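# Place the blue magazine flat on the wire rack's board

## Task

Set the blue magazine down lying flat on the wire rack's wooden board, slid far enough onto it, with the hand released from it; the rack must not be moved and the black cup must stay upright.

## Robot and tools

Robot: two arms on a table, left_arm (its base near y = +0.258 m) and right_arm (near y = -0.360 m), each ending in a sixteen-motor four-digit hand (index, middle, ring, thumb). right_arm has a right hand, left_arm a mirrored left hand. A camera stand is fixed behind the arms. Loose objects may get a brief outside nudge now and then.

Scene frame: origin on the table surface, halfway between the nominal arm bases; +z up, +x forward over the table, +y toward left_arm's side. Left/right in the names do not match image sides. Reported end_effector_position (m) and end_effector_quat_wxyz are in this frame and can be a few cm off, worse at long reach.

Hand point axes (right hand; left hand mirrored so +x points toward its thumb): +z runs along straight fingers toward the tips, +x crosses the palm away from the thumb, +y points out of the palm face (palm surface at y = -0.062). Straight fingertips end about 0.139 m beyond the knuckles at z = -0.017. A rigid mast sticks out near the wrist on the palm side (x +0.05 to +0.10, z -0.16 to -0.11, up to y = +0.06) and can strike objects. right_arm's elbow droops under load, so command a bit higher than you want.

execute_actions(actions, cameras): actions is a list of actions; each action is a list of up to 15 rows, one row per 1/30 s step; a short action repeats its last row to fill 15 steps (0.5 s per action). Each row is a single list of 48 numbers, all in [-1, 1], covering both arms even if one is idle, in this order: left_arm dx, dy, dz, rx, ry, rz; left hand's 16 motor goals; left current_limit; left speed; then right_arm dx, dy, dz, rx, ry, rz; right hand's 16 motor goals; right current_limit; right speed.

The six arm numbers are an offset, not a pose: they give the target relative to the Hand target held when the action began, expressed along that Hand target's own axes. Every row in an action measures from that same start, not from the prior row; a new action starts from the updated Hand target, so sending the same offset again moves further. Scale: 1.0 = 0.6 m for dx, dy, dz and 180 degrees for the rotation vector rx, ry, rz. Orientation commands are clipped to within 40 degrees of the measured orientation each step. The hand point often stops short of the target; an all-zero action re-requests it, and any remaining gap must be sent as a further offset. Very small moves may not start. To stop pushing on something, command the target back past the hand point.

Hand motor order (16): index_abd, index_mcp, index_pip, index_dip, middle_abd, middle_mcp, middle_pip, middle_dip, ring_abd, ring_mcp, ring_pip, ring_dip, thumb_cmc, thumb_axl, thumb_mcp, thumb_ipl. These are absolute goal angles, each scaled linearly between its two stops (+1 / -1 degrees, then the straight value): _abd +60/-60, straight 0.00 (+1 moves away from thumb); _mcp +128/-18, straight -0.75; _pip +108/-29, straight -0.58; _dip +117/-21, straight -0.70 (+1 curls toward the palm); thumb_cmc +120/-20, straight -0.71 (+1 swings the thumb in front of the palm); thumb_axl +140/-27, straight -0.68; thumb_mcp +109/-69, straight -0.23; thumb_ipl +108/-77, straight -0.17. Zero is a real goal; to keep a hand unchanged, resend its hand_goal, current_limit and speed. current_limit maps -1..+1 to 0..550 mA (minimum 11 mA; start +0.4). speed maps to (speed+1)/2 of 8.5 rad/s (start -0.6). Both persist once set. A finger squeezes only while its goal lies past the object's surface.

cameras: list of names (cam_high, cam_low, cam_left_wrist, cam_right_wrist, or "all"); images come only when asked, or when actions is empty. An unknown name voids the call.

Results: Hand target (the current commanded pose after clipping, base for the next offset), end-effector pose, joint positions, velocities ("within noise" means at rest), torques (positive toward larger joint position; joints 3 and 4 wrap at ±28 N m), motor temperatures, and per hand: hand_goal, hand_measured, hand_current_ma, hand_state (moving, goal, blocked, overload). Friction can leave the hand a few cm off in free air, which does not prove contact.

zoom_image(camera, region [x0, y0, x1, y1] in pixels, at most 504 x 504) enlarges part of that camera's most recent image. read_manual(section) only returns licence texts. finished_scene(scene) ends the current scene permanently; the goal must hold without the robot.

Avoid: dropping the magazine or releasing it while it moves, knocking the rack or the cup, hard impacts with fixed or heavy items, anything leaving the table, contact or squeezing between the two hands. A motor at 495 mA or more for 5 s shuts off for 10 s. Holding loads, stretched arms or pushing at unreachable poses heats motors; MOTOR HOT appears at 85 °C, and at 100 °C the arm goes limp for 30 to 60 s. Any arm stop drops new hand commands. Smooth, low-effort, quick motion is better.

Each tool is called after ">>>" by a JSON object that holds its "fn" and its "kwargs", one argument or row to a line.

## Session

>>> {"fn": "execute_actions", "kwargs": {
  "actions": []
}}

Scene clock: 0.00 s.
left_arm: end_effector_position=(+0.6715, +0.2000, +0.3646) hand_goal=(+0.000, -0.754, -0.576, -0.696, +0.000, -0.754, -0.576, -0.696, +0.000, -0.754, -0.576, -0.696, -0.714, -0.678, -0.226, -0.168) hand_measured=(+0.000, -0.754, -0.576, -0.696, +0.000, -0.754, -0.576, -0.696, +0.000, -0.754, -0.576, -0.696, -0.714, -0.678, -0.226, -0.168) hand_current_ma=(+0, +0, +0, +0, +0, +0, +0, +0, +0, +0, +0, +0, +0, +0, +0, +0) hand_state=(goal, goal, goal, goal, goal, goal, goal, goal, goal, goal, goal, goal, goal, goal, goal, goal) hand_current_limit=0.40 hand_speed=-0.60 end_effector_quat_wxyz=(-0.092, +0.575, +0.460, +0.671) | right_arm: end_effector_position=(+0.4110, -0.6525, +0.2217) hand_goal=(+0.000, -0.754, -0.576, -0.696, +0.000, -0.754, -0.576, -0.696, +0.000, -0.754, -0.576, -0.696, -0.714, -0.678, -0.226, -0.168) hand_measured=(+0.000, -0.754, -0.576, -0.696, +0.000, -0.754, -0.576, -0.696, +0.000, -0.754, -0.576, -0.696, -0.714, -0.678, -0.226, -0.168) hand_current_ma=(+0, +0, +0, +0, +0, +0, +0, +0, +0, +0, +0, +0, +0, +0, +0, +0) hand_state=(goal, goal, goal, goal, goal, goal, goal, goal, goal, goal, goal, goal, goal, goal, goal, goal) hand_current_limit=0.40 hand_speed=-0.60 end_effector_quat_wxyz=(-0.038, +0.958, +0.284, -0.010)
Joint positions: left_arm=[-0.244 1.714 1.246 0.294 -1.067 0.88] | right_arm=[-0.47 1.503 1.393 -1.531 -0.038 0.467]
Joint velocities: within noise
Joint torques (N m): no reading
Motor temperatures (°C): left_arm=[21 21 23 25 21 22] | right_arm=[26 24 23 20 22 22]
Heat: left arm: hottest wrist pitch 25 °C; right arm: hottest waist 26 °C.
Hand target: left_arm +0.6742, +0.1992, +0.3828; -0.082, +0.564, +0.464, +0.678 | right_arm +0.4160, -0.6554, +0.2258; -0.035, +0.958, +0.284, -0.006

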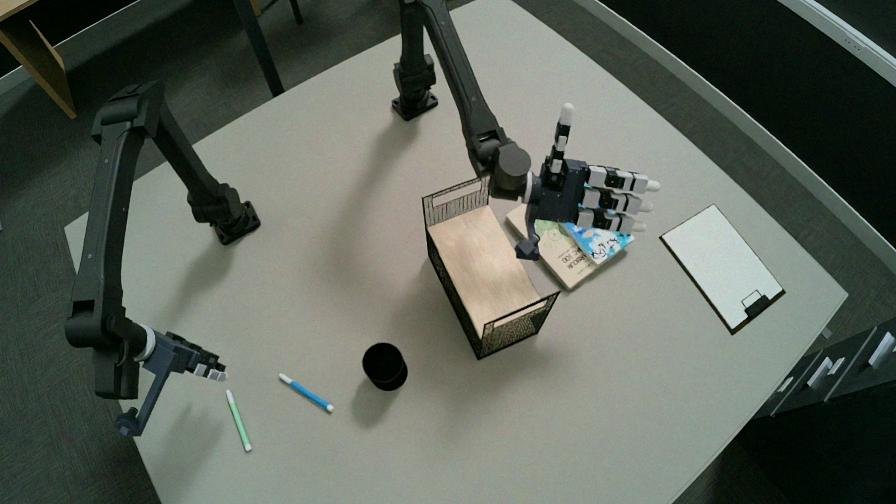

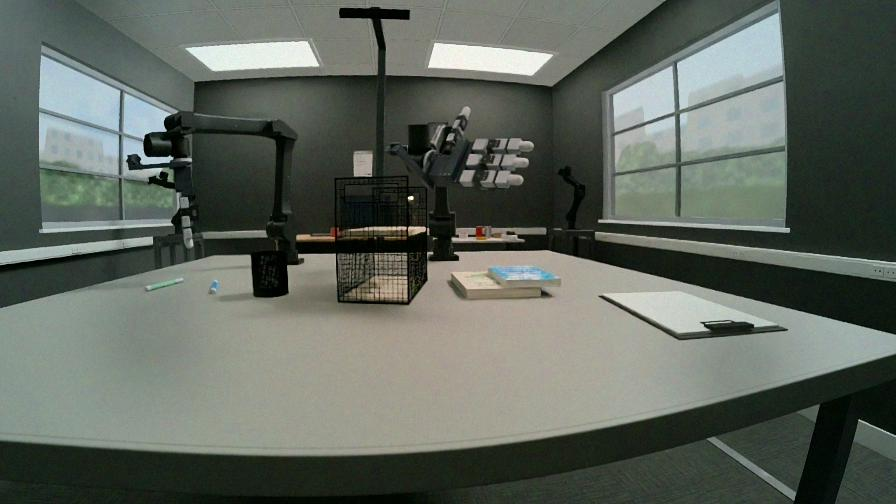

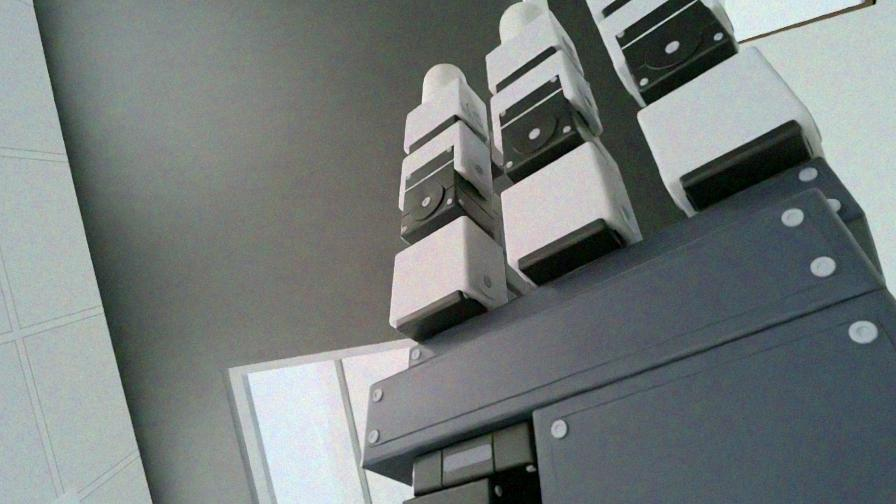

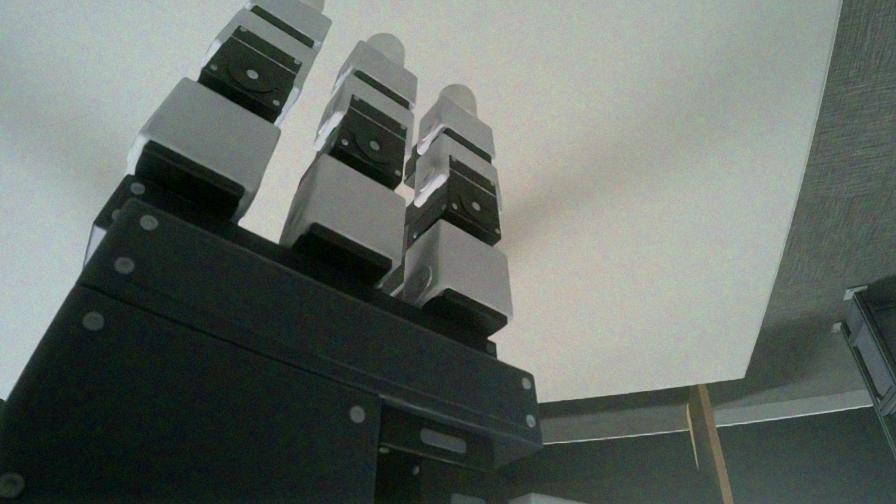

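>>> {"fn": "zoom_image", "kwargs": {
  "camera": "cam_high",
  "region": [400, 140, 700, 380]
}}

>>> {"fn": "zoom_image", "kwargs": {
  "camera": "cam_low",
  "region": [220, 160, 620, 340]
}}

Scaled by 1.680.

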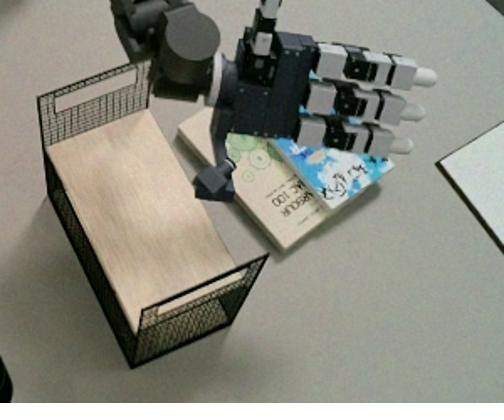

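Scaled by 1.260.

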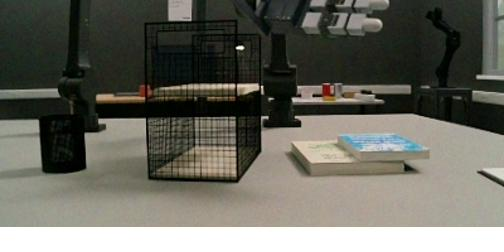

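>>> {"fn": "zoom_image", "kwargs": {
  "camera": "cam_low",
  "region": [320, 165, 450, 315]
}}

>>> {"fn": "zoom_image", "kwargs": {
  "camera": "cam_high",
  "region": [490, 150, 670, 300]
}}

>>> {"fn": "zoom_image", "kwargs": {
  "camera": "cam_low",
  "region": [430, 240, 600, 320]
}}

Scaled by 3.360.

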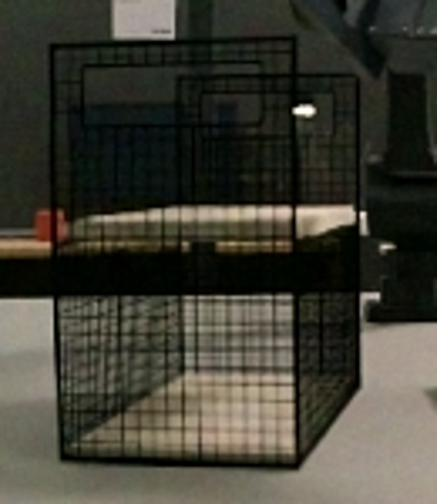

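Scaled by 2.800.

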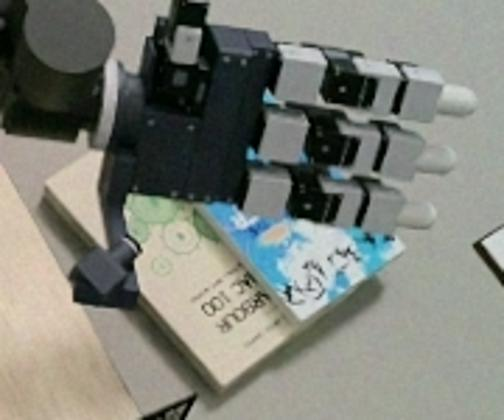

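Scaled by 2.965.

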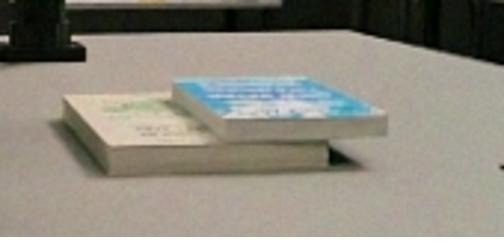

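>>> {"fn": "execute_actions", "kwargs": {
  "actions": [
    [[0.05,-0.05,0.04,0.027,-0.05,-0.045,0,-0.754,-0.576,-0.696,0,-0.754,-0.576,-0.696,0,-0.754,-0.576,-0.696,-0.714,-0.678,-0.226,-0.168,0.4,-0.6,0,0,0,0,0,0,0,-0.754,-0.576,-0.696,0,-0.754,-0.576,-0.696,0,-0.754,-0.576,-0.696,-0.714,-0.678,-0.226,-0.168,0.4,-0.6],[0.113,-0.114,0.081,0.0534,-0.1016,-0.0909,0,-0.754,-0.576,-0.696,0,-0.754,-0.576,-0.696,0,-0.754,-0.576,-0.696,-0.714,-0.678,-0.226,-0.168,0.4,-0.6,0,0,0,0,0,0,0,-0.754,-0.576,-0.696,0,-0.754,-0.576,-0.696,0,-0.754,-0.576,-0.696,-0.714,-0.678,-0.226,-0.168,0.4,-0.6]],
    [[0,0,0,0.0534,-0.1016,-0.0909,0,-0.754,-0.576,-0.696,0,-0.754,-0.576,-0.696,0,-0.754,-0.576,-0.696,-0.714,-0.678,-0.226,-0.168,0.4,-0.6,0,0,0,0,0,0,0,-0.754,-0.576,-0.696,0,-0.754,-0.576,-0.696,0,-0.754,-0.576,-0.696,-0.714,-0.678,-0.226,-0.168,0.4,-0.6]],
    [[0,0,0,0.0534,-0.1016,-0.0909,0,-0.754,-0.576,-0.696,0,-0.754,-0.576,-0.696,0,-0.754,-0.576,-0.696,-0.714,-0.678,-0.226,-0.168,0.4,-0.6,0,0,0,0,0,0,0,-0.754,-0.576,-0.696,0,-0.754,-0.576,-0.696,0,-0.754,-0.576,-0.696,-0.714,-0.678,-0.226,-0.168,0.4,-0.6]]
  ],
  "cameras": ["cam_high","cam_left_wrist"]
}}

Scene clock: 152.10 s.
left_arm: end_effector_position=(+0.6277, +0.2975, +0.3712) hand_goal=(+0.000, -0.754, -0.576, -0.696, +0.000, -0.754, -0.576, -0.696, +0.000, -0.754, -0.576, -0.696, -0.714, -0.678, -0.226, -0.168) hand_measured=(+0.000, -0.758, -0.576, -0.696, +0.002, -0.758, -0.576, -0.696, +0.000, -0.758, -0.576, -0.696, -0.718, -0.678, -0.224, -0.168) hand_current_ma=(+2, -14, -2, +0, +3, -17, -2, +0, +3, -15, -2, +0, -16, +2, +7, +1) hand_state=(goal, goal, goal, goal, goal, goal, goal, goal, goal, goal, goal, goal, goal, goal, goal, goal) hand_current_limit=0.40 hand_speed=-0.60 end_effector_quat_wxyz=(+0.262, +0.541, +0.776, +0.190) | right_arm: end_effector_position=(+0.4110, -0.6525, +0.2217) hand_goal=(+0.000, -0.754, -0.576, -0.696, +0.000, -0.754, -0.576, -0.696, +0.000, -0.754, -0.576, -0.696, -0.714, -0.678, -0.226, -0.168) hand_measured=(+0.000, -0.754, -0.576, -0.696, +0.000, -0.754, -0.576, -0.696, +0.000, -0.754, -0.576, -0.696, -0.714, -0.678, -0.224, -0.168) hand_current_ma=(+0, +0, +0, +0, +0, +0, +0, +0, +0, +0, +0, +0, +0, +0, +0, +0) hand_state=(goal, goal, goal, goal, goal, goal, goal, goal, goal, goal, goal, goal, goal, goal, goal, goal) hand_current_limit=0.40 hand_speed=-0.60 end_effector_quat_wxyz=(-0.038, +0.958, +0.284, -0.010)
Joint positions: left_arm=[-0.007 1.522 1.533 -0.923 -0.026 -0.368] | right_arm=[-0.47 1.503 1.393 -1.531 -0.038 0.467]
Joint torques (N m): left_arm=[-1.03 -11.93 16.88 1.65 -0.02 -0.11] | right_arm=[-1.2 -14.1 8.81 -0.03 0.05 0.02]
Motor temperatures (°C): left_arm=[21 24 33 25 21 21] | right_arm=[26 27 33 20 22 22]
Heat: left arm: hottest elbow 33 °C; right arm: hottest elbow 33 °C.
Hand target: left_arm +0.6405, +0.3003, +0.4000; +0.280, +0.532, +0.774, +0.199 | right_arm +0.4160, -0.6554, +0.2258; -0.035, +0.958, +0.284, -0.006
Off the commanded pose: left_arm 0.032 m, 2 deg | right_arm 0.007 m, 1 deg.
Images, in order (width x height): cam_high 896x504, cam_left_wrist 896x504.

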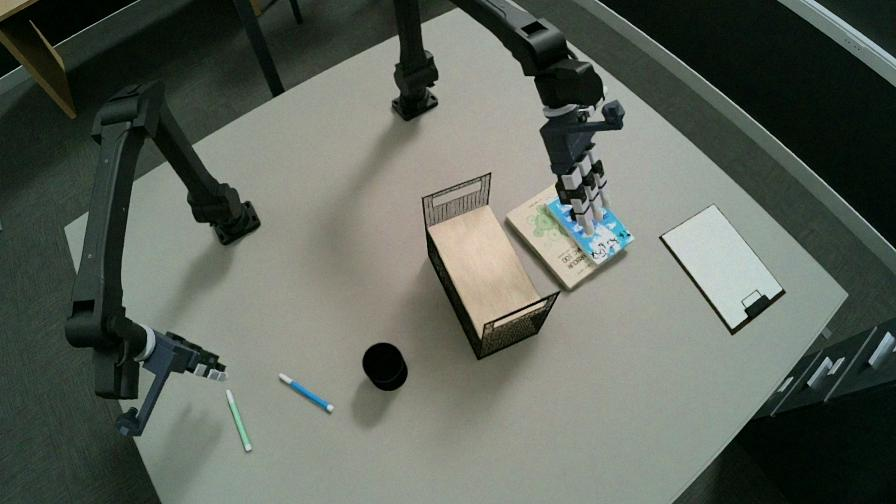

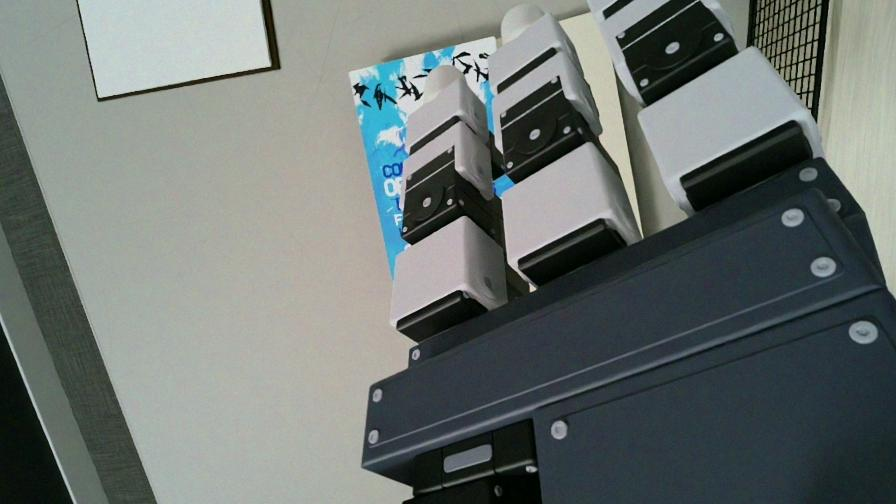

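>>> {"fn": "zoom_image", "kwargs": {
  "camera": "cam_high",
  "region": [490, 170, 650, 300]
}}

>>> {"fn": "zoom_image", "kwargs": {
  "camera": "cam_high",
  "region": [410, 160, 570, 370]
}}

Scaled by 3.150.

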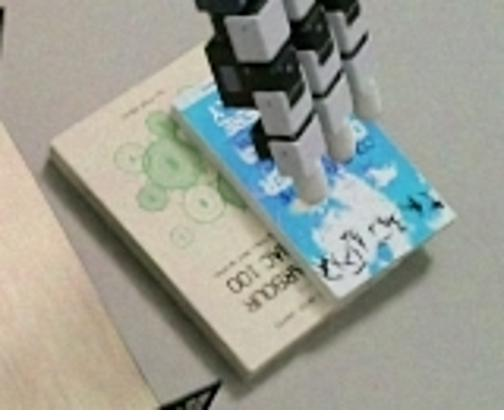

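Scaled by 2.400.

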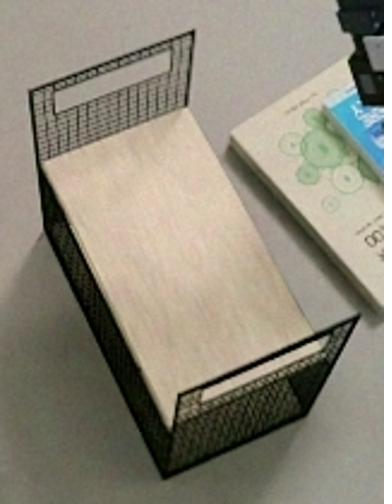

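>>> {"fn": "execute_actions", "kwargs": {
  "actions": [
    [[0.072,-0.025,-0.019,0.038,-0.003,-0.051,0,-1,-0.212,-0.116,0,-1,-0.212,-0.116,0,-1,-0.212,-0.116,0.786,-0.68,-0.393,0.265,0.4,-0.6,0,0,0,0,0,0,0,-0.754,-0.576,-0.696,0,-0.754,-0.576,-0.696,0,-0.754,-0.576,-0.696,-0.714,-0.678,-0.226,-0.168,0.4,-0.6],[0.144,-0.05,-0.038,0.0755,-0.006,-0.1027,0,-1,-0.212,-0.116,0,-1,-0.212,-0.116,0,-1,-0.212,-0.116,0.786,-0.68,-0.393,0.265,0.4,-0.6,0,0,0,0,0,0,0,-0.754,-0.576,-0.696,0,-0.754,-0.576,-0.696,0,-0.754,-0.576,-0.696,-0.714,-0.678,-0.226,-0.168,0.4,-0.6]],
    [[0,0,0,0.0755,-0.006,-0.1027,0,-1,-0.212,-0.116,0,-1,-0.212,-0.116,0,-1,-0.212,-0.116,0.786,-0.68,-0.393,0.265,0.4,-0.6,0,0,0,0,0,0,0,-0.754,-0.576,-0.696,0,-0.754,-0.576,-0.696,0,-0.754,-0.576,-0.696,-0.714,-0.678,-0.226,-0.168,0.4,-0.6]],
    [[0,0,0,0.0755,-0.006,-0.1027,0,-1,-0.212,-0.116,0,-1,-0.212,-0.116,0,-1,-0.212,-0.116,0.786,-0.68,-0.393,0.265,0.4,-0.6,0,0,0,0,0,0,0,-0.754,-0.576,-0.696,0,-0.754,-0.576,-0.696,0,-0.754,-0.576,-0.696,-0.714,-0.678,-0.226,-0.168,0.4,-0.6]],
    [[0,0,0,0.0755,-0.006,-0.1027,0,-1,-0.212,-0.116,0,-1,-0.212,-0.116,0,-1,-0.212,-0.116,0.786,-0.68,-0.393,0.265,0.4,-0.6,0,0,0,0,0,0,0,-0.754,-0.576,-0.696,0,-0.754,-0.576,-0.696,0,-0.754,-0.576,-0.696,-0.714,-0.678,-0.226,-0.168,0.4,-0.6]],
    [[0,0,0,0.0755,-0.006,-0.1027,0,-1,-0.212,-0.116,0,-1,-0.212,-0.116,0,-1,-0.212,-0.116,0.786,-0.68,-0.393,0.265,0.4,-0.6,0,0,0,0,0,0,0,-0.754,-0.576,-0.696,0,-0.754,-0.576,-0.696,0,-0.754,-0.576,-0.696,-0.714,-0.678,-0.226,-0.168,0.4,-0.6]]
  ],
  "cameras": ["cam_high","cam_low","cam_left_wrist"]
}}

Scene clock: 189.87 s.
left_arm: end_effector_position=(+0.5735, +0.3685, +0.3634) hand_goal=(+0.000, -1.000, -0.212, -0.116, +0.000, -1.000, -0.212, -0.116, +0.000, -1.000, -0.212, -0.116, +0.786, -0.680, -0.394, +0.264) hand_measured=(+0.000, -0.992, -0.212, -0.118, +0.000, -0.992, -0.212, -0.118, +0.000, -0.992, -0.212, -0.118, +0.778, -0.678, -0.388, +0.262) hand_current_ma=(-1, +29, -1, -8, -1, +34, -2, -8, -1, +29, -2, -10, -31, +9, +29, -4) hand_state=(goal, goal, goal, goal, goal, goal, goal, goal, goal, goal, goal, goal, goal, goal, goal, goal) hand_current_limit=0.40 hand_speed=-0.60 end_effector_quat_wxyz=(+0.162, -0.150, +0.851, -0.476) | right_arm: end_effector_position=(+0.4110, -0.6525, +0.2217) hand_goal=(+0.000, -0.754, -0.576, -0.696, +0.000, -0.754, -0.576, -0.696, +0.000, -0.754, -0.576, -0.696, -0.714, -0.678, -0.226, -0.168) hand_measured=(+0.000, -0.754, -0.576, -0.696, +0.000, -0.754, -0.576, -0.696, +0.000, -0.754, -0.576, -0.696, -0.714, -0.678, -0.224, -0.168) hand_current_ma=(+0, +0, +0, +0, +0, +0, +0, +0, +0, +0, +0, +0, +0, +0, +0, +0) hand_state=(goal, goal, goal, goal, goal, goal, goal, goal, goal, goal, goal, goal, goal, goal, goal, goal) hand_current_limit=0.40 hand_speed=-0.60 end_effector_quat_wxyz=(-0.038, +0.958, +0.284, -0.010)
Joint positions: left_arm=[0.375 1.951 2.311 -1.682 1.036 -1.703] | right_arm=[-0.47 1.503 1.393 -1.531 -0.038 0.467]
Joint torques (N m): left_arm=[-1.61 -15.79 14.54 0.68 0.92 -0.18] | right_arm=[-1.2 -14.1 8.79 -0.03 0.05 0.02]
Motor temperatures (°C): left_arm=[21 24 38 25 21 21] | right_arm=[26 27 33 20 22 22]
Heat: left arm: hottest elbow 38 °C; right arm: hottest elbow 33 °C.
Hand target: left_arm +0.5804, +0.3702, +0.3801; +0.051, -0.092, +0.866, -0.490 | right_arm +0.4160, -0.6554, +0.2258; -0.035, +0.958, +0.284, -0.006
Off the commanded pose: left_arm 0.018 m, 15 deg | right_arm 0.007 m, 1 deg.
joint sent to its limit (left arm) — joint 4 (wrist pitch), lower limit. The joint targets are off in orientation, not in position.
Images, in order (width x height): cam_high 896x504, cam_low 896x504, cam_left_wrist 896x504.

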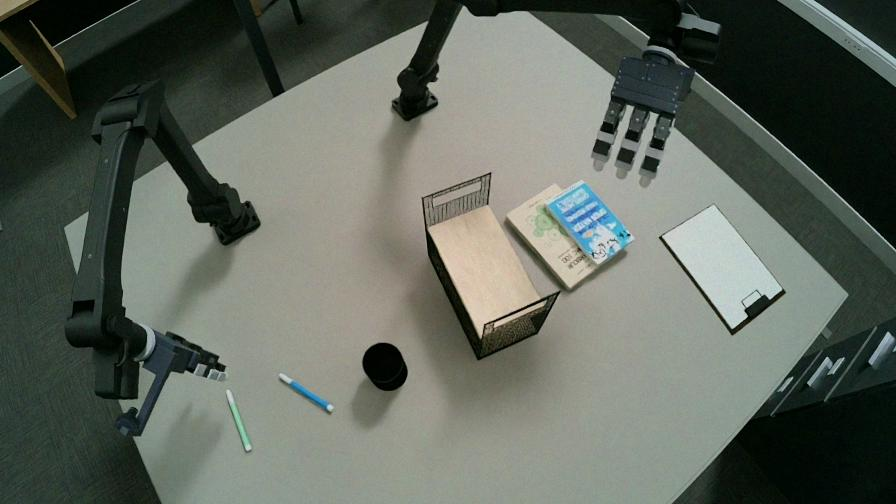

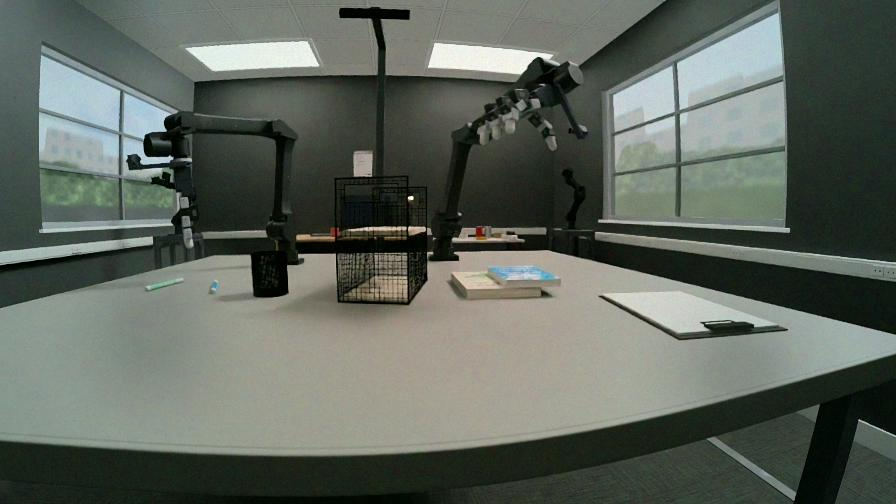

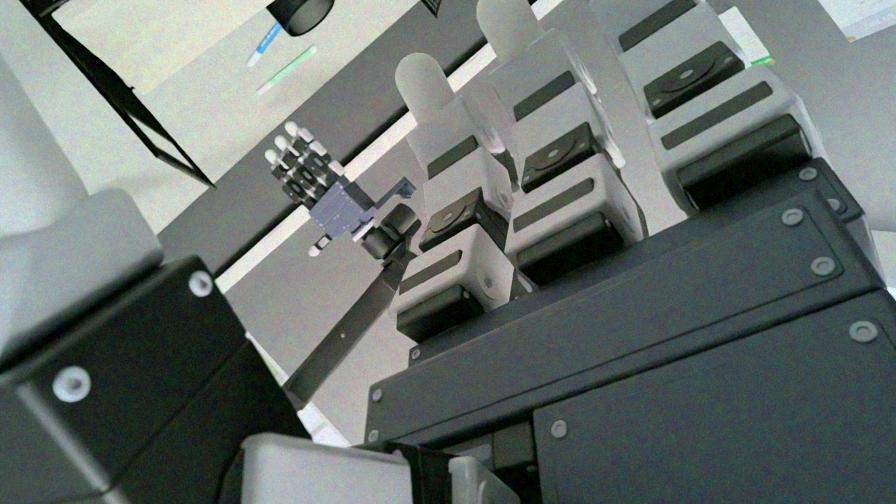

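>>> {"fn": "zoom_image", "kwargs": {
  "camera": "cam_high",
  "region": [500, 170, 650, 300]
}}

Scaled by 3.360.

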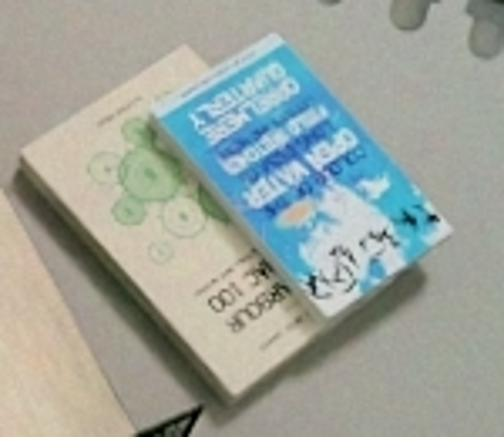

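>>> {"fn": "execute_actions", "kwargs": {
  "actions": [
    [[0.0043,0.0489,0.0238,0,0,0,0,-1,-0.212,-0.116,0,-1,-0.212,-0.116,0,-1,-0.212,-0.116,0.786,-0.68,-0.393,0.265,0.4,-0.6,0,0,0,0,0,0,0,-0.754,-0.576,-0.696,0,-0.754,-0.576,-0.696,0,-0.754,-0.576,-0.696,-0.714,-0.678,-0.226,-0.168,0.4,-0.6],[0.0086,0.0978,0.0476,0,0,0,0,-1,-0.212,-0.116,0,-1,-0.212,-0.116,0,-1,-0.212,-0.116,0.786,-0.68,-0.393,0.265,0.4,-0.6,0,0,0,0,0,0,0,-0.754,-0.576,-0.696,0,-0.754,-0.576,-0.696,0,-0.754,-0.576,-0.696,-0.714,-0.678,-0.226,-0.168,0.4,-0.6]],
    [[0.0086,0.0978,0.0476,0,0,0,0,-1,-0.212,-0.116,0,-1,-0.212,-0.116,0,-1,-0.212,-0.116,0.786,-0.68,-0.393,0.265,0.4,-0.6,0,0,0,0,0,0,0,-0.754,-0.576,-0.696,0,-0.754,-0.576,-0.696,0,-0.754,-0.576,-0.696,-0.714,-0.678,-0.226,-0.168,0.4,-0.6]],
    [[0.0086,0.0978,0.0476,0,0,0,0,-1,-0.212,-0.116,0,-1,-0.212,-0.116,0,-1,-0.212,-0.116,0.786,-0.68,-0.393,0.265,0.4,-0.6,0,0,0,0,0,0,0,-0.754,-0.576,-0.696,0,-0.754,-0.576,-0.696,0,-0.754,-0.576,-0.696,-0.714,-0.678,-0.226,-0.168,0.4,-0.6]],
    [[0.0086,0.0978,0.0476,0,0,0,0,-1,-0.212,-0.116,0,-1,-0.212,-0.116,0,-1,-0.212,-0.116,0.786,-0.68,-0.393,0.265,0.4,-0.6,0,0,0,0,0,0,0,-0.754,-0.576,-0.696,0,-0.754,-0.576,-0.696,0,-0.754,-0.576,-0.696,-0.714,-0.678,-0.226,-0.168,0.4,-0.6]]
  ],
  "cameras": ["cam_high","cam_low","cam_left_wrist"]
}}

Scene clock: 206.77 s.
left_arm: end_effector_position=(+0.5530, +0.3820, +0.1205) hand_goal=(+0.000, -1.000, -0.212, -0.116, +0.000, -1.000, -0.212, -0.116, +0.000, -1.000, -0.212, -0.116, +0.786, -0.680, -0.394, +0.264) hand_measured=(+0.000, -0.992, -0.212, -0.118, +0.000, -0.992, -0.212, -0.118, +0.000, -0.992, -0.212, -0.118, +0.782, -0.678, -0.388, +0.262) hand_current_ma=(-1, +29, -1, -8, -1, +34, -2, -8, -1, +29, -1, -10, -17, +9, +26, -4) hand_state=(goal, goal, goal, goal, goal, goal, goal, goal, goal, goal, goal, goal, goal, goal, goal, goal) hand_current_limit=0.40 hand_speed=-0.60 end_effector_quat_wxyz=(+0.044, -0.094, +0.865, -0.492) | right_arm: end_effector_position=(+0.4110, -0.6525, +0.2217) hand_goal=(+0.000, -0.754, -0.576, -0.696, +0.000, -0.754, -0.576, -0.696, +0.000, -0.754, -0.576, -0.696, -0.714, -0.678, -0.226, -0.168) hand_measured=(+0.000, -0.754, -0.576, -0.696, +0.000, -0.754, -0.576, -0.696, +0.000, -0.754, -0.576, -0.696, -0.714, -0.678, -0.224, -0.168) hand_current_ma=(+0, +0, +0, +0, +0, +0, +0, +0, +0, +0, +0, +0, +0, +0, +0, +0) hand_state=(goal, goal, goal, goal, goal, goal, goal, goal, goal, goal, goal, goal, goal, goal, goal, goal) hand_current_limit=0.40 hand_speed=-0.60 end_effector_quat_wxyz=(-0.038, +0.958, +0.284, -0.010)
Joint positions: left_arm=[0.394 2.128 1.947 -1.681 1.006 -1.249] | right_arm=[-0.47 1.503 1.393 -1.531 -0.038 0.467]
Joint torques (N m): left_arm=[-0.91 -17.96 9.24 0.13 0.71 -0.04] | right_arm=[-1.26 -14.1 8.8 -0.02 0.05 0.02]
Heat: left arm: hottest elbow 40 °C; right arm: hottest elbow 34 °C.
Hand target: left_arm +0.5549, +0.3881, +0.1201; +0.051, -0.092, +0.866, -0.490 | right_arm +0.4160, -0.6554, +0.2258; -0.035, +0.958, +0.284, -0.006
Off the commanded pose: left_arm 0.007 m, 1 deg | right_arm 0.007 m, 1 deg.
Images, in order (width x height): cam_high 896x504, cam_low 896x504, cam_left_wrist 896x504.

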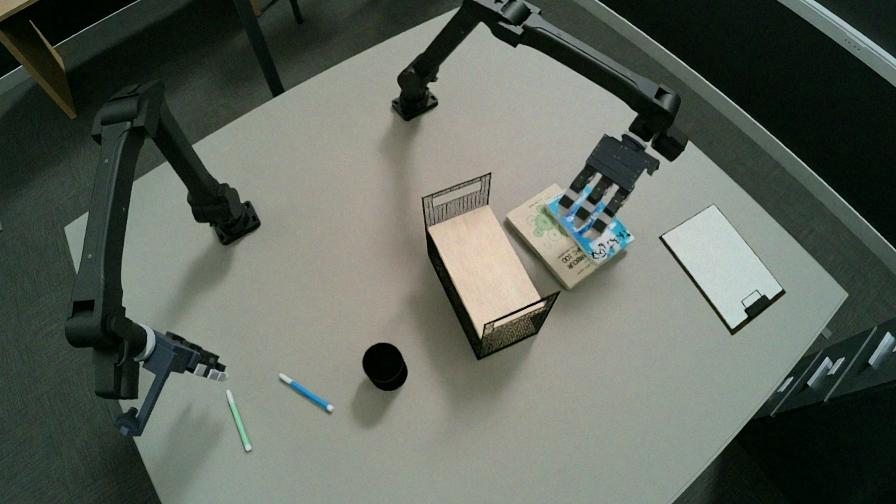

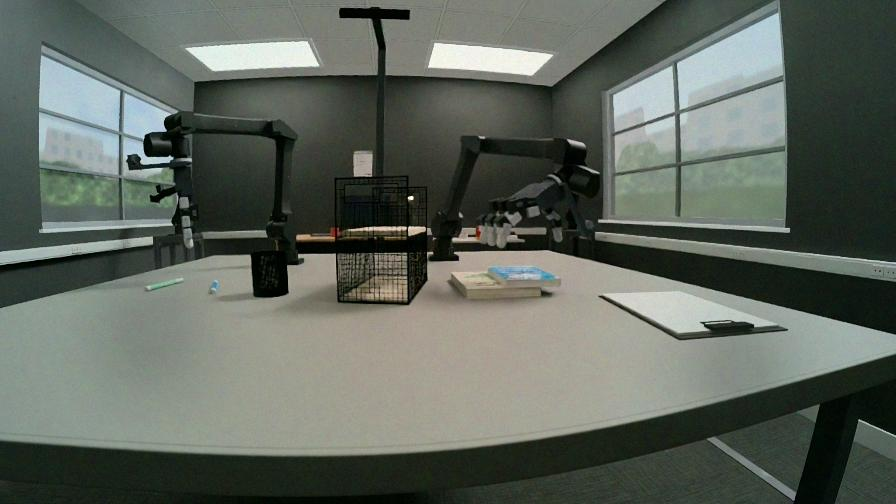

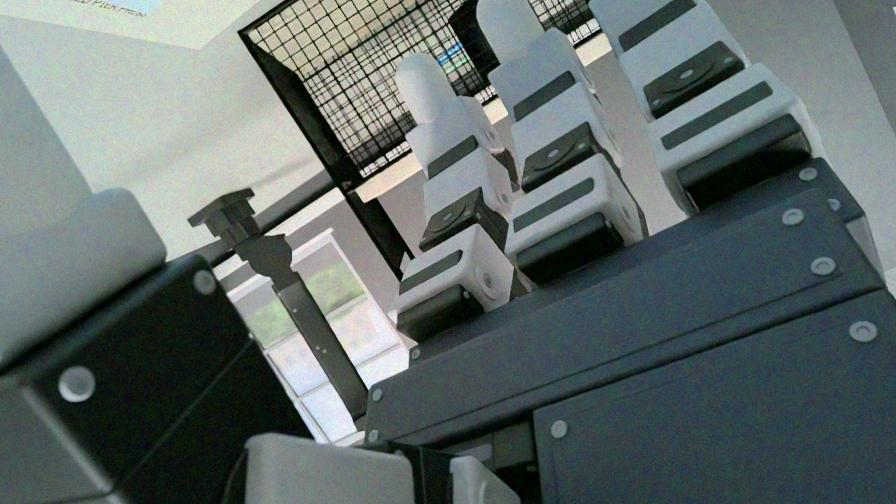

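>>> {"fn": "zoom_image", "kwargs": {
  "camera": "cam_high",
  "region": [530, 130, 690, 290]
}}

>>> {"fn": "zoom_image", "kwargs": {
  "camera": "cam_low",
  "region": [430, 160, 620, 310]
}}

Scaled by 3.150.

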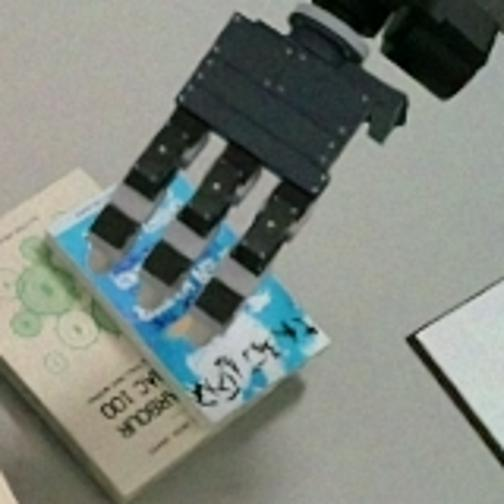

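Scaled by 2.653.

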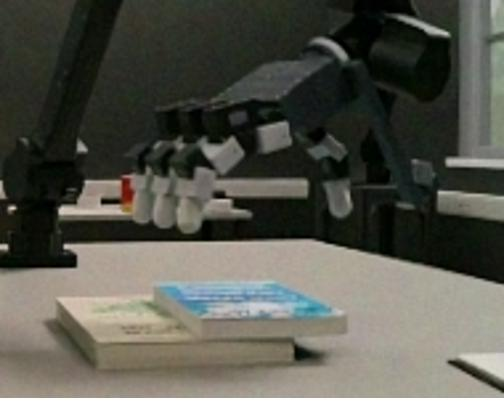

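>>> {"fn": "execute_actions", "kwargs": {
  "actions": [
    [[-0.0052,0.0603,0.0455,0,0.019,0.0114,0,-1,-0.212,-0.116,0,-1,-0.212,-0.116,0,-1,-0.212,-0.116,0.786,-0.68,-0.393,0.265,0.4,-0.6,0,0,0,0,0,0,0,-0.754,-0.576,-0.696,0,-0.754,-0.576,-0.696,0,-0.754,-0.576,-0.696,-0.714,-0.678,-0.226,-0.168,0.4,-0.6]]
  ],
  "cameras": ["cam_high","cam_low"]
}}

>>> {"fn": "zoom_image", "kwargs": {
  "camera": "cam_high",
  "region": [530, 150, 670, 290]
}}

>>> {"fn": "zoom_image", "kwargs": {
  "camera": "cam_low",
  "region": [430, 190, 600, 310]
}}

Scene clock: 217.43 s.
left_arm: end_effector_position=(+0.5570, +0.3861, +0.0765) hand_goal=(+0.000, -1.000, -0.212, -0.116, +0.000, -1.000, -0.212, -0.116, +0.000, -1.000, -0.212, -0.116, +0.786, -0.680, -0.394, +0.264) hand_measured=(+0.000, -0.992, -0.212, -0.118, +0.000, -0.992, -0.212, -0.118, +0.000, -0.992, -0.212, -0.118, +0.782, -0.678, -0.388, +0.262) hand_current_ma=(-1, +29, -1, -8, -1, +34, -2, -8, -1, +29, -1, -10, -17, +9, +26, -4) hand_state=(goal, goal, goal, goal, goal, goal, goal, goal, goal, goal, goal, goal, goal, goal, goal, goal) hand_current_limit=0.40 hand_speed=-0.60 end_effector_quat_wxyz=(+0.035, -0.066, +0.868, -0.492) | right_arm: end_effector_position=(+0.4110, -0.6525, +0.2217) hand_goal=(+0.000, -0.754, -0.576, -0.696, +0.000, -0.754, -0.576, -0.696, +0.000, -0.754, -0.576, -0.696, -0.714, -0.678, -0.226, -0.168) hand_measured=(+0.000, -0.754, -0.576, -0.696, +0.000, -0.754, -0.576, -0.696, +0.000, -0.754, -0.576, -0.696, -0.714, -0.678, -0.224, -0.168) hand_current_ma=(+0, +0, +0, +0, +0, +0, +0, +0, +0, +0, +0, +0, +0, +0, +0, +0) hand_state=(goal, goal, goal, goal, goal, goal, goal, goal, goal, goal, goal, goal, goal, goal, goal, goal) hand_current_limit=0.40 hand_speed=-0.60 end_effector_quat_wxyz=(-0.038, +0.958, +0.284, -0.010)
Joint positions: left_arm=[0.394 2.198 1.947 -1.681 0.988 -1.15] | right_arm=[-0.47 1.503 1.393 -1.531 -0.038 0.467]
Joint torques (N m): left_arm=[-1.73 -18.32 9.18 -0.58 0.63 -0.04] | right_arm=[-1.2 -14.1 8.79 -0.02 0.06 0.02]
Heat: left arm: hottest elbow 38 °C; right arm: hottest elbow 34 °C.
Hand target: left_arm +0.5589, +0.3841, +0.0751; +0.034, -0.061, +0.868, -0.491 | right_arm +0.4160, -0.6554, +0.2258; -0.035, +0.958, +0.284, -0.006
Off the commanded pose: left_arm 0.003 m, 1 deg | right_arm 0.007 m, 1 deg.
Images, in order (width x height): cam_high 896x504, cam_low 896x504.

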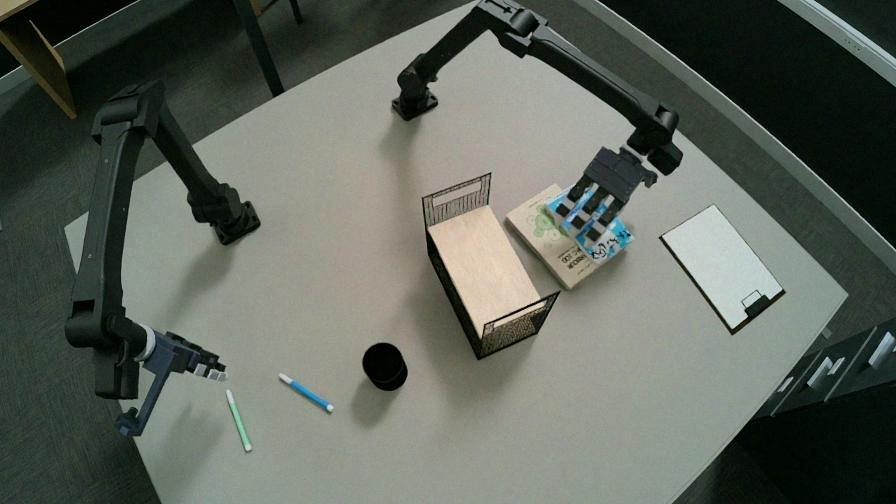

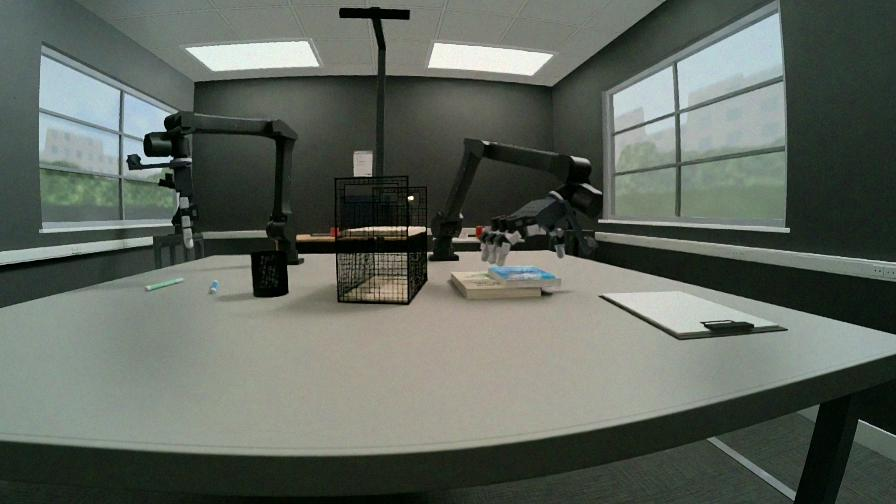

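Scaled by 3.600.

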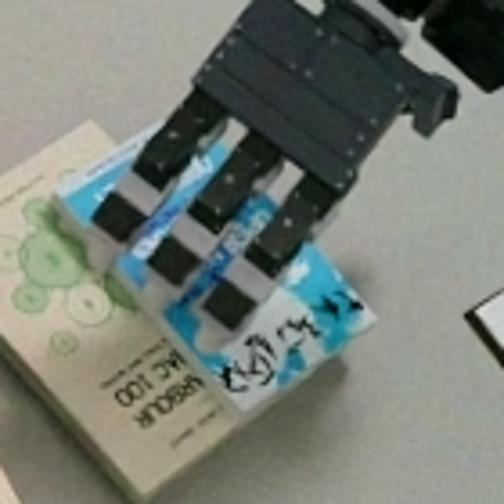

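Scaled by 2.965.

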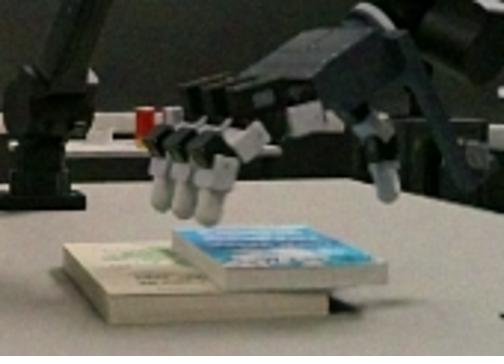

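>>> {"fn": "execute_actions", "kwargs": {
  "actions": [
    [[0.0145,0.0122,0.0443,0,0.0143,0.0086,0,-1,-0.212,-0.116,0,-1,-0.212,-0.116,0,-1,-0.212,-0.116,0.786,-0.68,-0.393,0.265,0.4,-0.6,0,0,0,0,0,0,0,-0.754,-0.576,-0.696,0,-0.754,-0.576,-0.696,0,-0.754,-0.576,-0.696,-0.714,-0.678,-0.226,-0.168,0.4,-0.6]]
  ],
  "cameras": ["cam_high","cam_low"]
}}

>>> {"fn": "zoom_image", "kwargs": {
  "camera": "cam_high",
  "region": [530, 160, 660, 290]
}}

>>> {"fn": "zoom_image", "kwargs": {
  "camera": "cam_low",
  "region": [440, 210, 580, 310]
}}

Scene clock: 237.57 s.
left_arm: end_effector_position=(+0.5526, +0.3647, +0.0624) hand_goal=(+0.000, -1.000, -0.212, -0.116, +0.000, -1.000, -0.212, -0.116, +0.000, -1.000, -0.212, -0.116, +0.786, -0.680, -0.394, +0.264) hand_measured=(+0.000, -0.992, -0.212, -0.118, +0.000, -0.992, -0.212, -0.118, +0.000, -0.992, -0.212, -0.118, +0.782, -0.678, -0.388, +0.262) hand_current_ma=(-1, +29, -1, -8, -1, +34, -2, -8, -1, +29, -1, -10, -16, +9, +26, -4) hand_state=(goal, goal, goal, goal, goal, goal, goal, goal, goal, goal, goal, goal, goal, goal, goal, goal) hand_current_limit=0.40 hand_speed=-0.60 end_effector_quat_wxyz=(+0.022, -0.042, +0.869, -0.492) | right_arm: end_effector_position=(+0.4110, -0.6525, +0.2217) hand_goal=(+0.000, -0.754, -0.576, -0.696, +0.000, -0.754, -0.576, -0.696, +0.000, -0.754, -0.576, -0.696, -0.714, -0.678, -0.226, -0.168) hand_measured=(+0.000, -0.754, -0.576, -0.696, +0.000, -0.754, -0.576, -0.696, +0.000, -0.754, -0.576, -0.696, -0.714, -0.678, -0.224, -0.168) hand_current_ma=(+0, +0, +0, +0, +0, +0, +0, +0, +0, +0, +0, +0, +0, +0, +0, +0) hand_state=(goal, goal, goal, goal, goal, goal, goal, goal, goal, goal, goal, goal, goal, goal, goal, goal) hand_current_limit=0.40 hand_speed=-0.60 end_effector_quat_wxyz=(-0.038, +0.958, +0.284, -0.010)
Joint positions: left_arm=[0.361 2.198 1.906 -1.672 0.98 -1.111] | right_arm=[-0.47 1.503 1.393 -1.531 -0.038 0.467]
Joint torques (N m): left_arm=[-1.73 -17.55 7.94 -0.02 0.63 -0.04] | right_arm=[-1.26 -14.15 8.8 -0.03 0.05 0.02]
Heat: left arm: hottest elbow 35 °C; right arm: hottest elbow 34 °C.
Hand target: left_arm +0.5529, +0.3642, +0.0551; +0.021, -0.039, +0.870, -0.492 | right_arm +0.4160, -0.6554, +0.2258; -0.035, +0.958, +0.284, -0.006
Off the commanded pose: left_arm 0.007 m, 0 deg | right_arm 0.007 m, 1 deg.
Images, in order (width x height): cam_high 896x504, cam_low 896x504.

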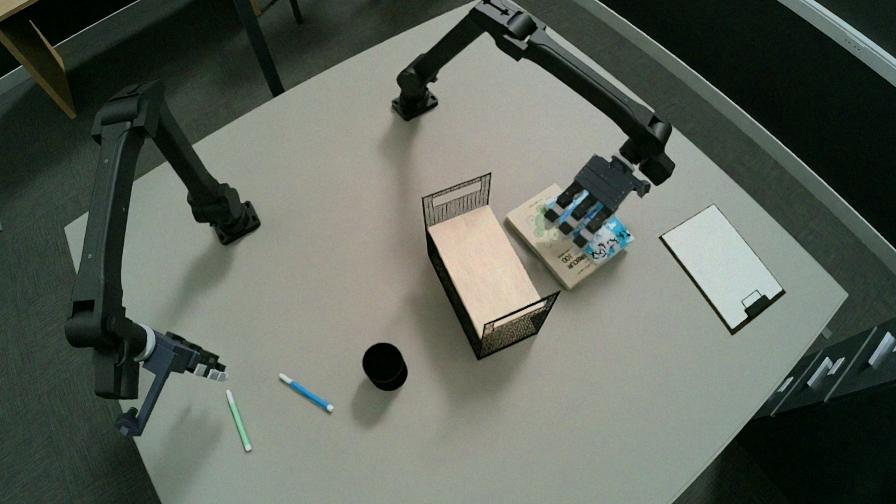

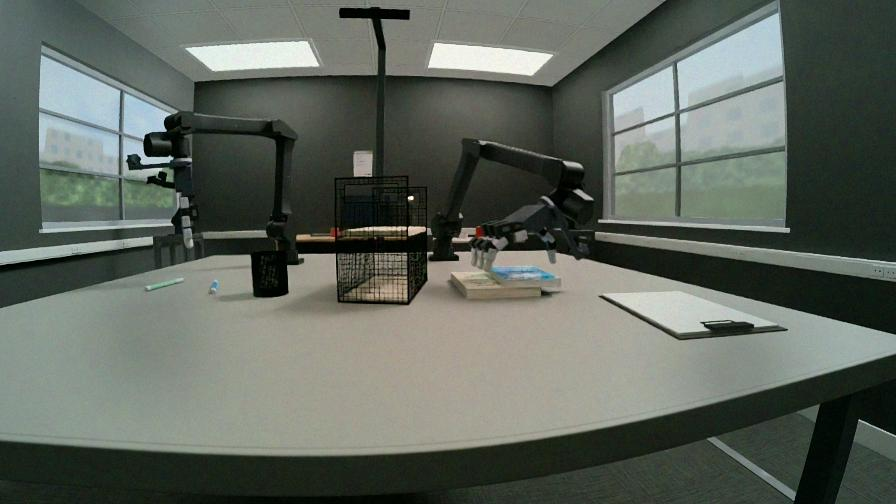

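Scaled by 3.877.

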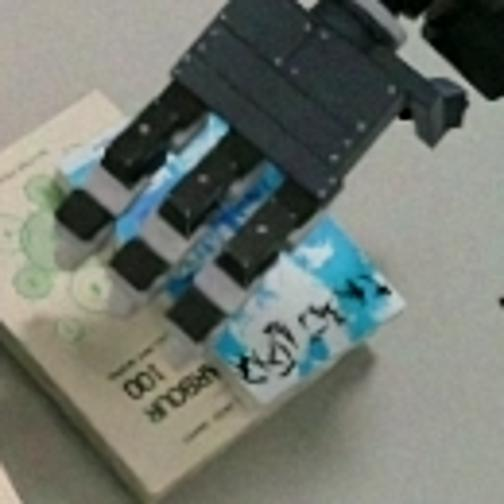

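Scaled by 3.600.

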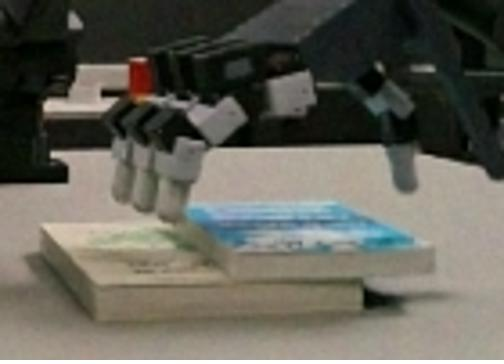

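>>> {"fn": "execute_actions", "kwargs": {
  "actions": [
    [[0,0.0286,0.0172,0,0,0,0,-1,-0.212,-0.116,0,-1,-0.212,-0.116,0,-1,-0.212,-0.116,0.786,-0.68,-0.393,0.265,0.4,-0.6,0,0,0,0,0,0,0,-0.754,-0.576,-0.696,0,-0.754,-0.576,-0.696,0,-0.754,-0.576,-0.696,-0.714,-0.678,-0.226,-0.168,0.4,-0.6]]
  ],
  "cameras": ["cam_high","cam_low"]
}}

>>> {"fn": "zoom_image", "kwargs": {
  "camera": "cam_high",
  "region": [530, 160, 660, 290]
}}

>>> {"fn": "zoom_image", "kwargs": {
  "camera": "cam_low",
  "region": [440, 210, 580, 310]
}}

Scene clock: 242.30 s.
left_arm: end_effector_position=(+0.5537, +0.3651, +0.0468) hand_goal=(+0.000, -1.000, -0.212, -0.116, +0.000, -1.000, -0.212, -0.116, +0.000, -1.000, -0.212, -0.116, +0.786, -0.680, -0.394, +0.264) hand_measured=(+0.000, -0.992, -0.212, -0.118, +0.000, -0.992, -0.212, -0.118, +0.000, -0.992, -0.212, -0.118, +0.782, -0.678, -0.388, +0.262) hand_current_ma=(-1, +29, -1, -8, -1, +34, -2, -8, -1, +29, -1, -10, -16, +9, +26, -4) hand_state=(goal, goal, goal, goal, goal, goal, goal, goal, goal, goal, goal, goal, goal, goal, goal, goal) hand_current_limit=0.40 hand_speed=-0.60 end_effector_quat_wxyz=(+0.025, -0.039, +0.870, -0.491) | right_arm: end_effector_position=(+0.4110, -0.6525, +0.2217) hand_goal=(+0.000, -0.754, -0.576, -0.696, +0.000, -0.754, -0.576, -0.696, +0.000, -0.754, -0.576, -0.696, -0.714, -0.678, -0.226, -0.168) hand_measured=(+0.000, -0.754, -0.576, -0.696, +0.000, -0.754, -0.576, -0.696, +0.000, -0.754, -0.576, -0.696, -0.714, -0.678, -0.224, -0.168) hand_current_ma=(+0, +0, +0, +0, +0, +0, +0, +0, +0, +0, +0, +0, +0, +0, +0, +0) hand_state=(goal, goal, goal, goal, goal, goal, goal, goal, goal, goal, goal, goal, goal, goal, goal, goal) hand_current_limit=0.40 hand_speed=-0.60 end_effector_quat_wxyz=(-0.038, +0.958, +0.284, -0.010)
Joint positions: left_arm=[0.361 2.209 1.884 -1.631 0.98 -1.11] | right_arm=[-0.47 1.503 1.393 -1.531 -0.038 0.467]
Joint torques (N m): left_arm=[-1.61 -17.08 7.79 -0.02 0.62 -0.05] | right_arm=[-1.26 -14.1 8.8 -0.03 0.06 0.02]
Heat: left arm: hottest elbow 35 °C; right arm: hottest elbow 34 °C.
Hand target: left_arm +0.5529, +0.3643, +0.0351; +0.021, -0.039, +0.870, -0.492 | right_arm +0.4160, -0.6554, +0.2258; -0.035, +0.958, +0.284, -0.006
Off the commanded pose: left_arm 0.012 m, 1 deg | right_arm 0.007 m, 1 deg.
Images, in order (width x height): cam_high 896x504, cam_low 896x504.

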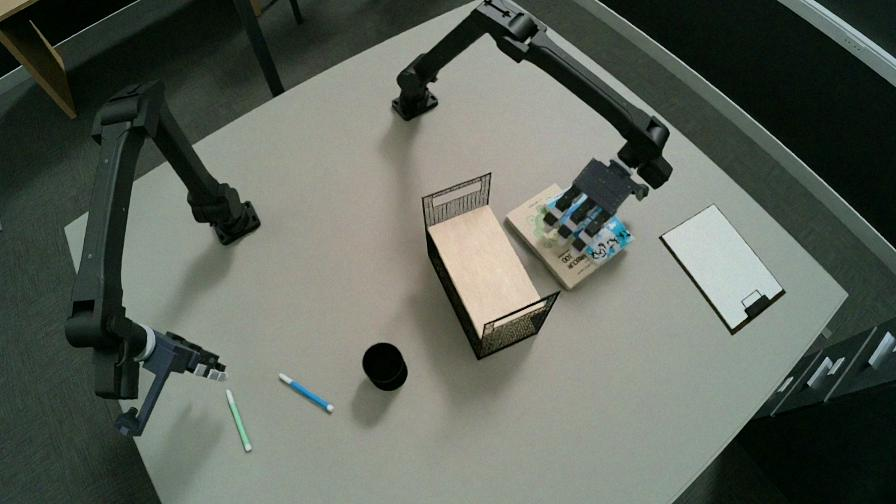

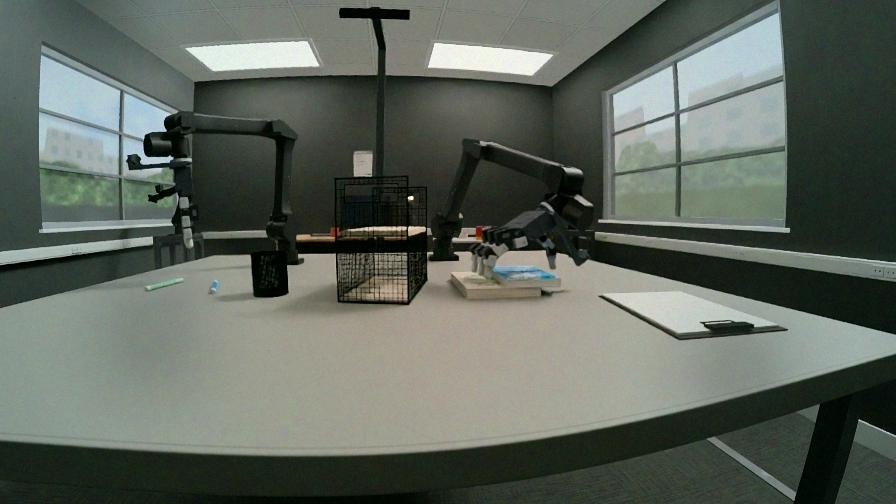

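Scaled by 3.877.

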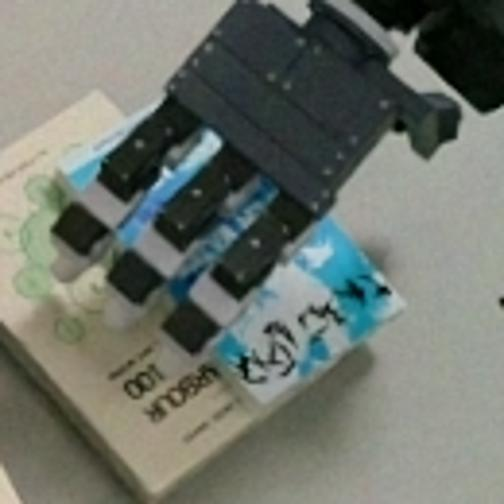

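Scaled by 3.600.

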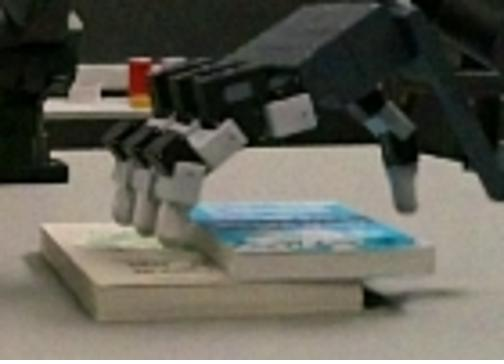

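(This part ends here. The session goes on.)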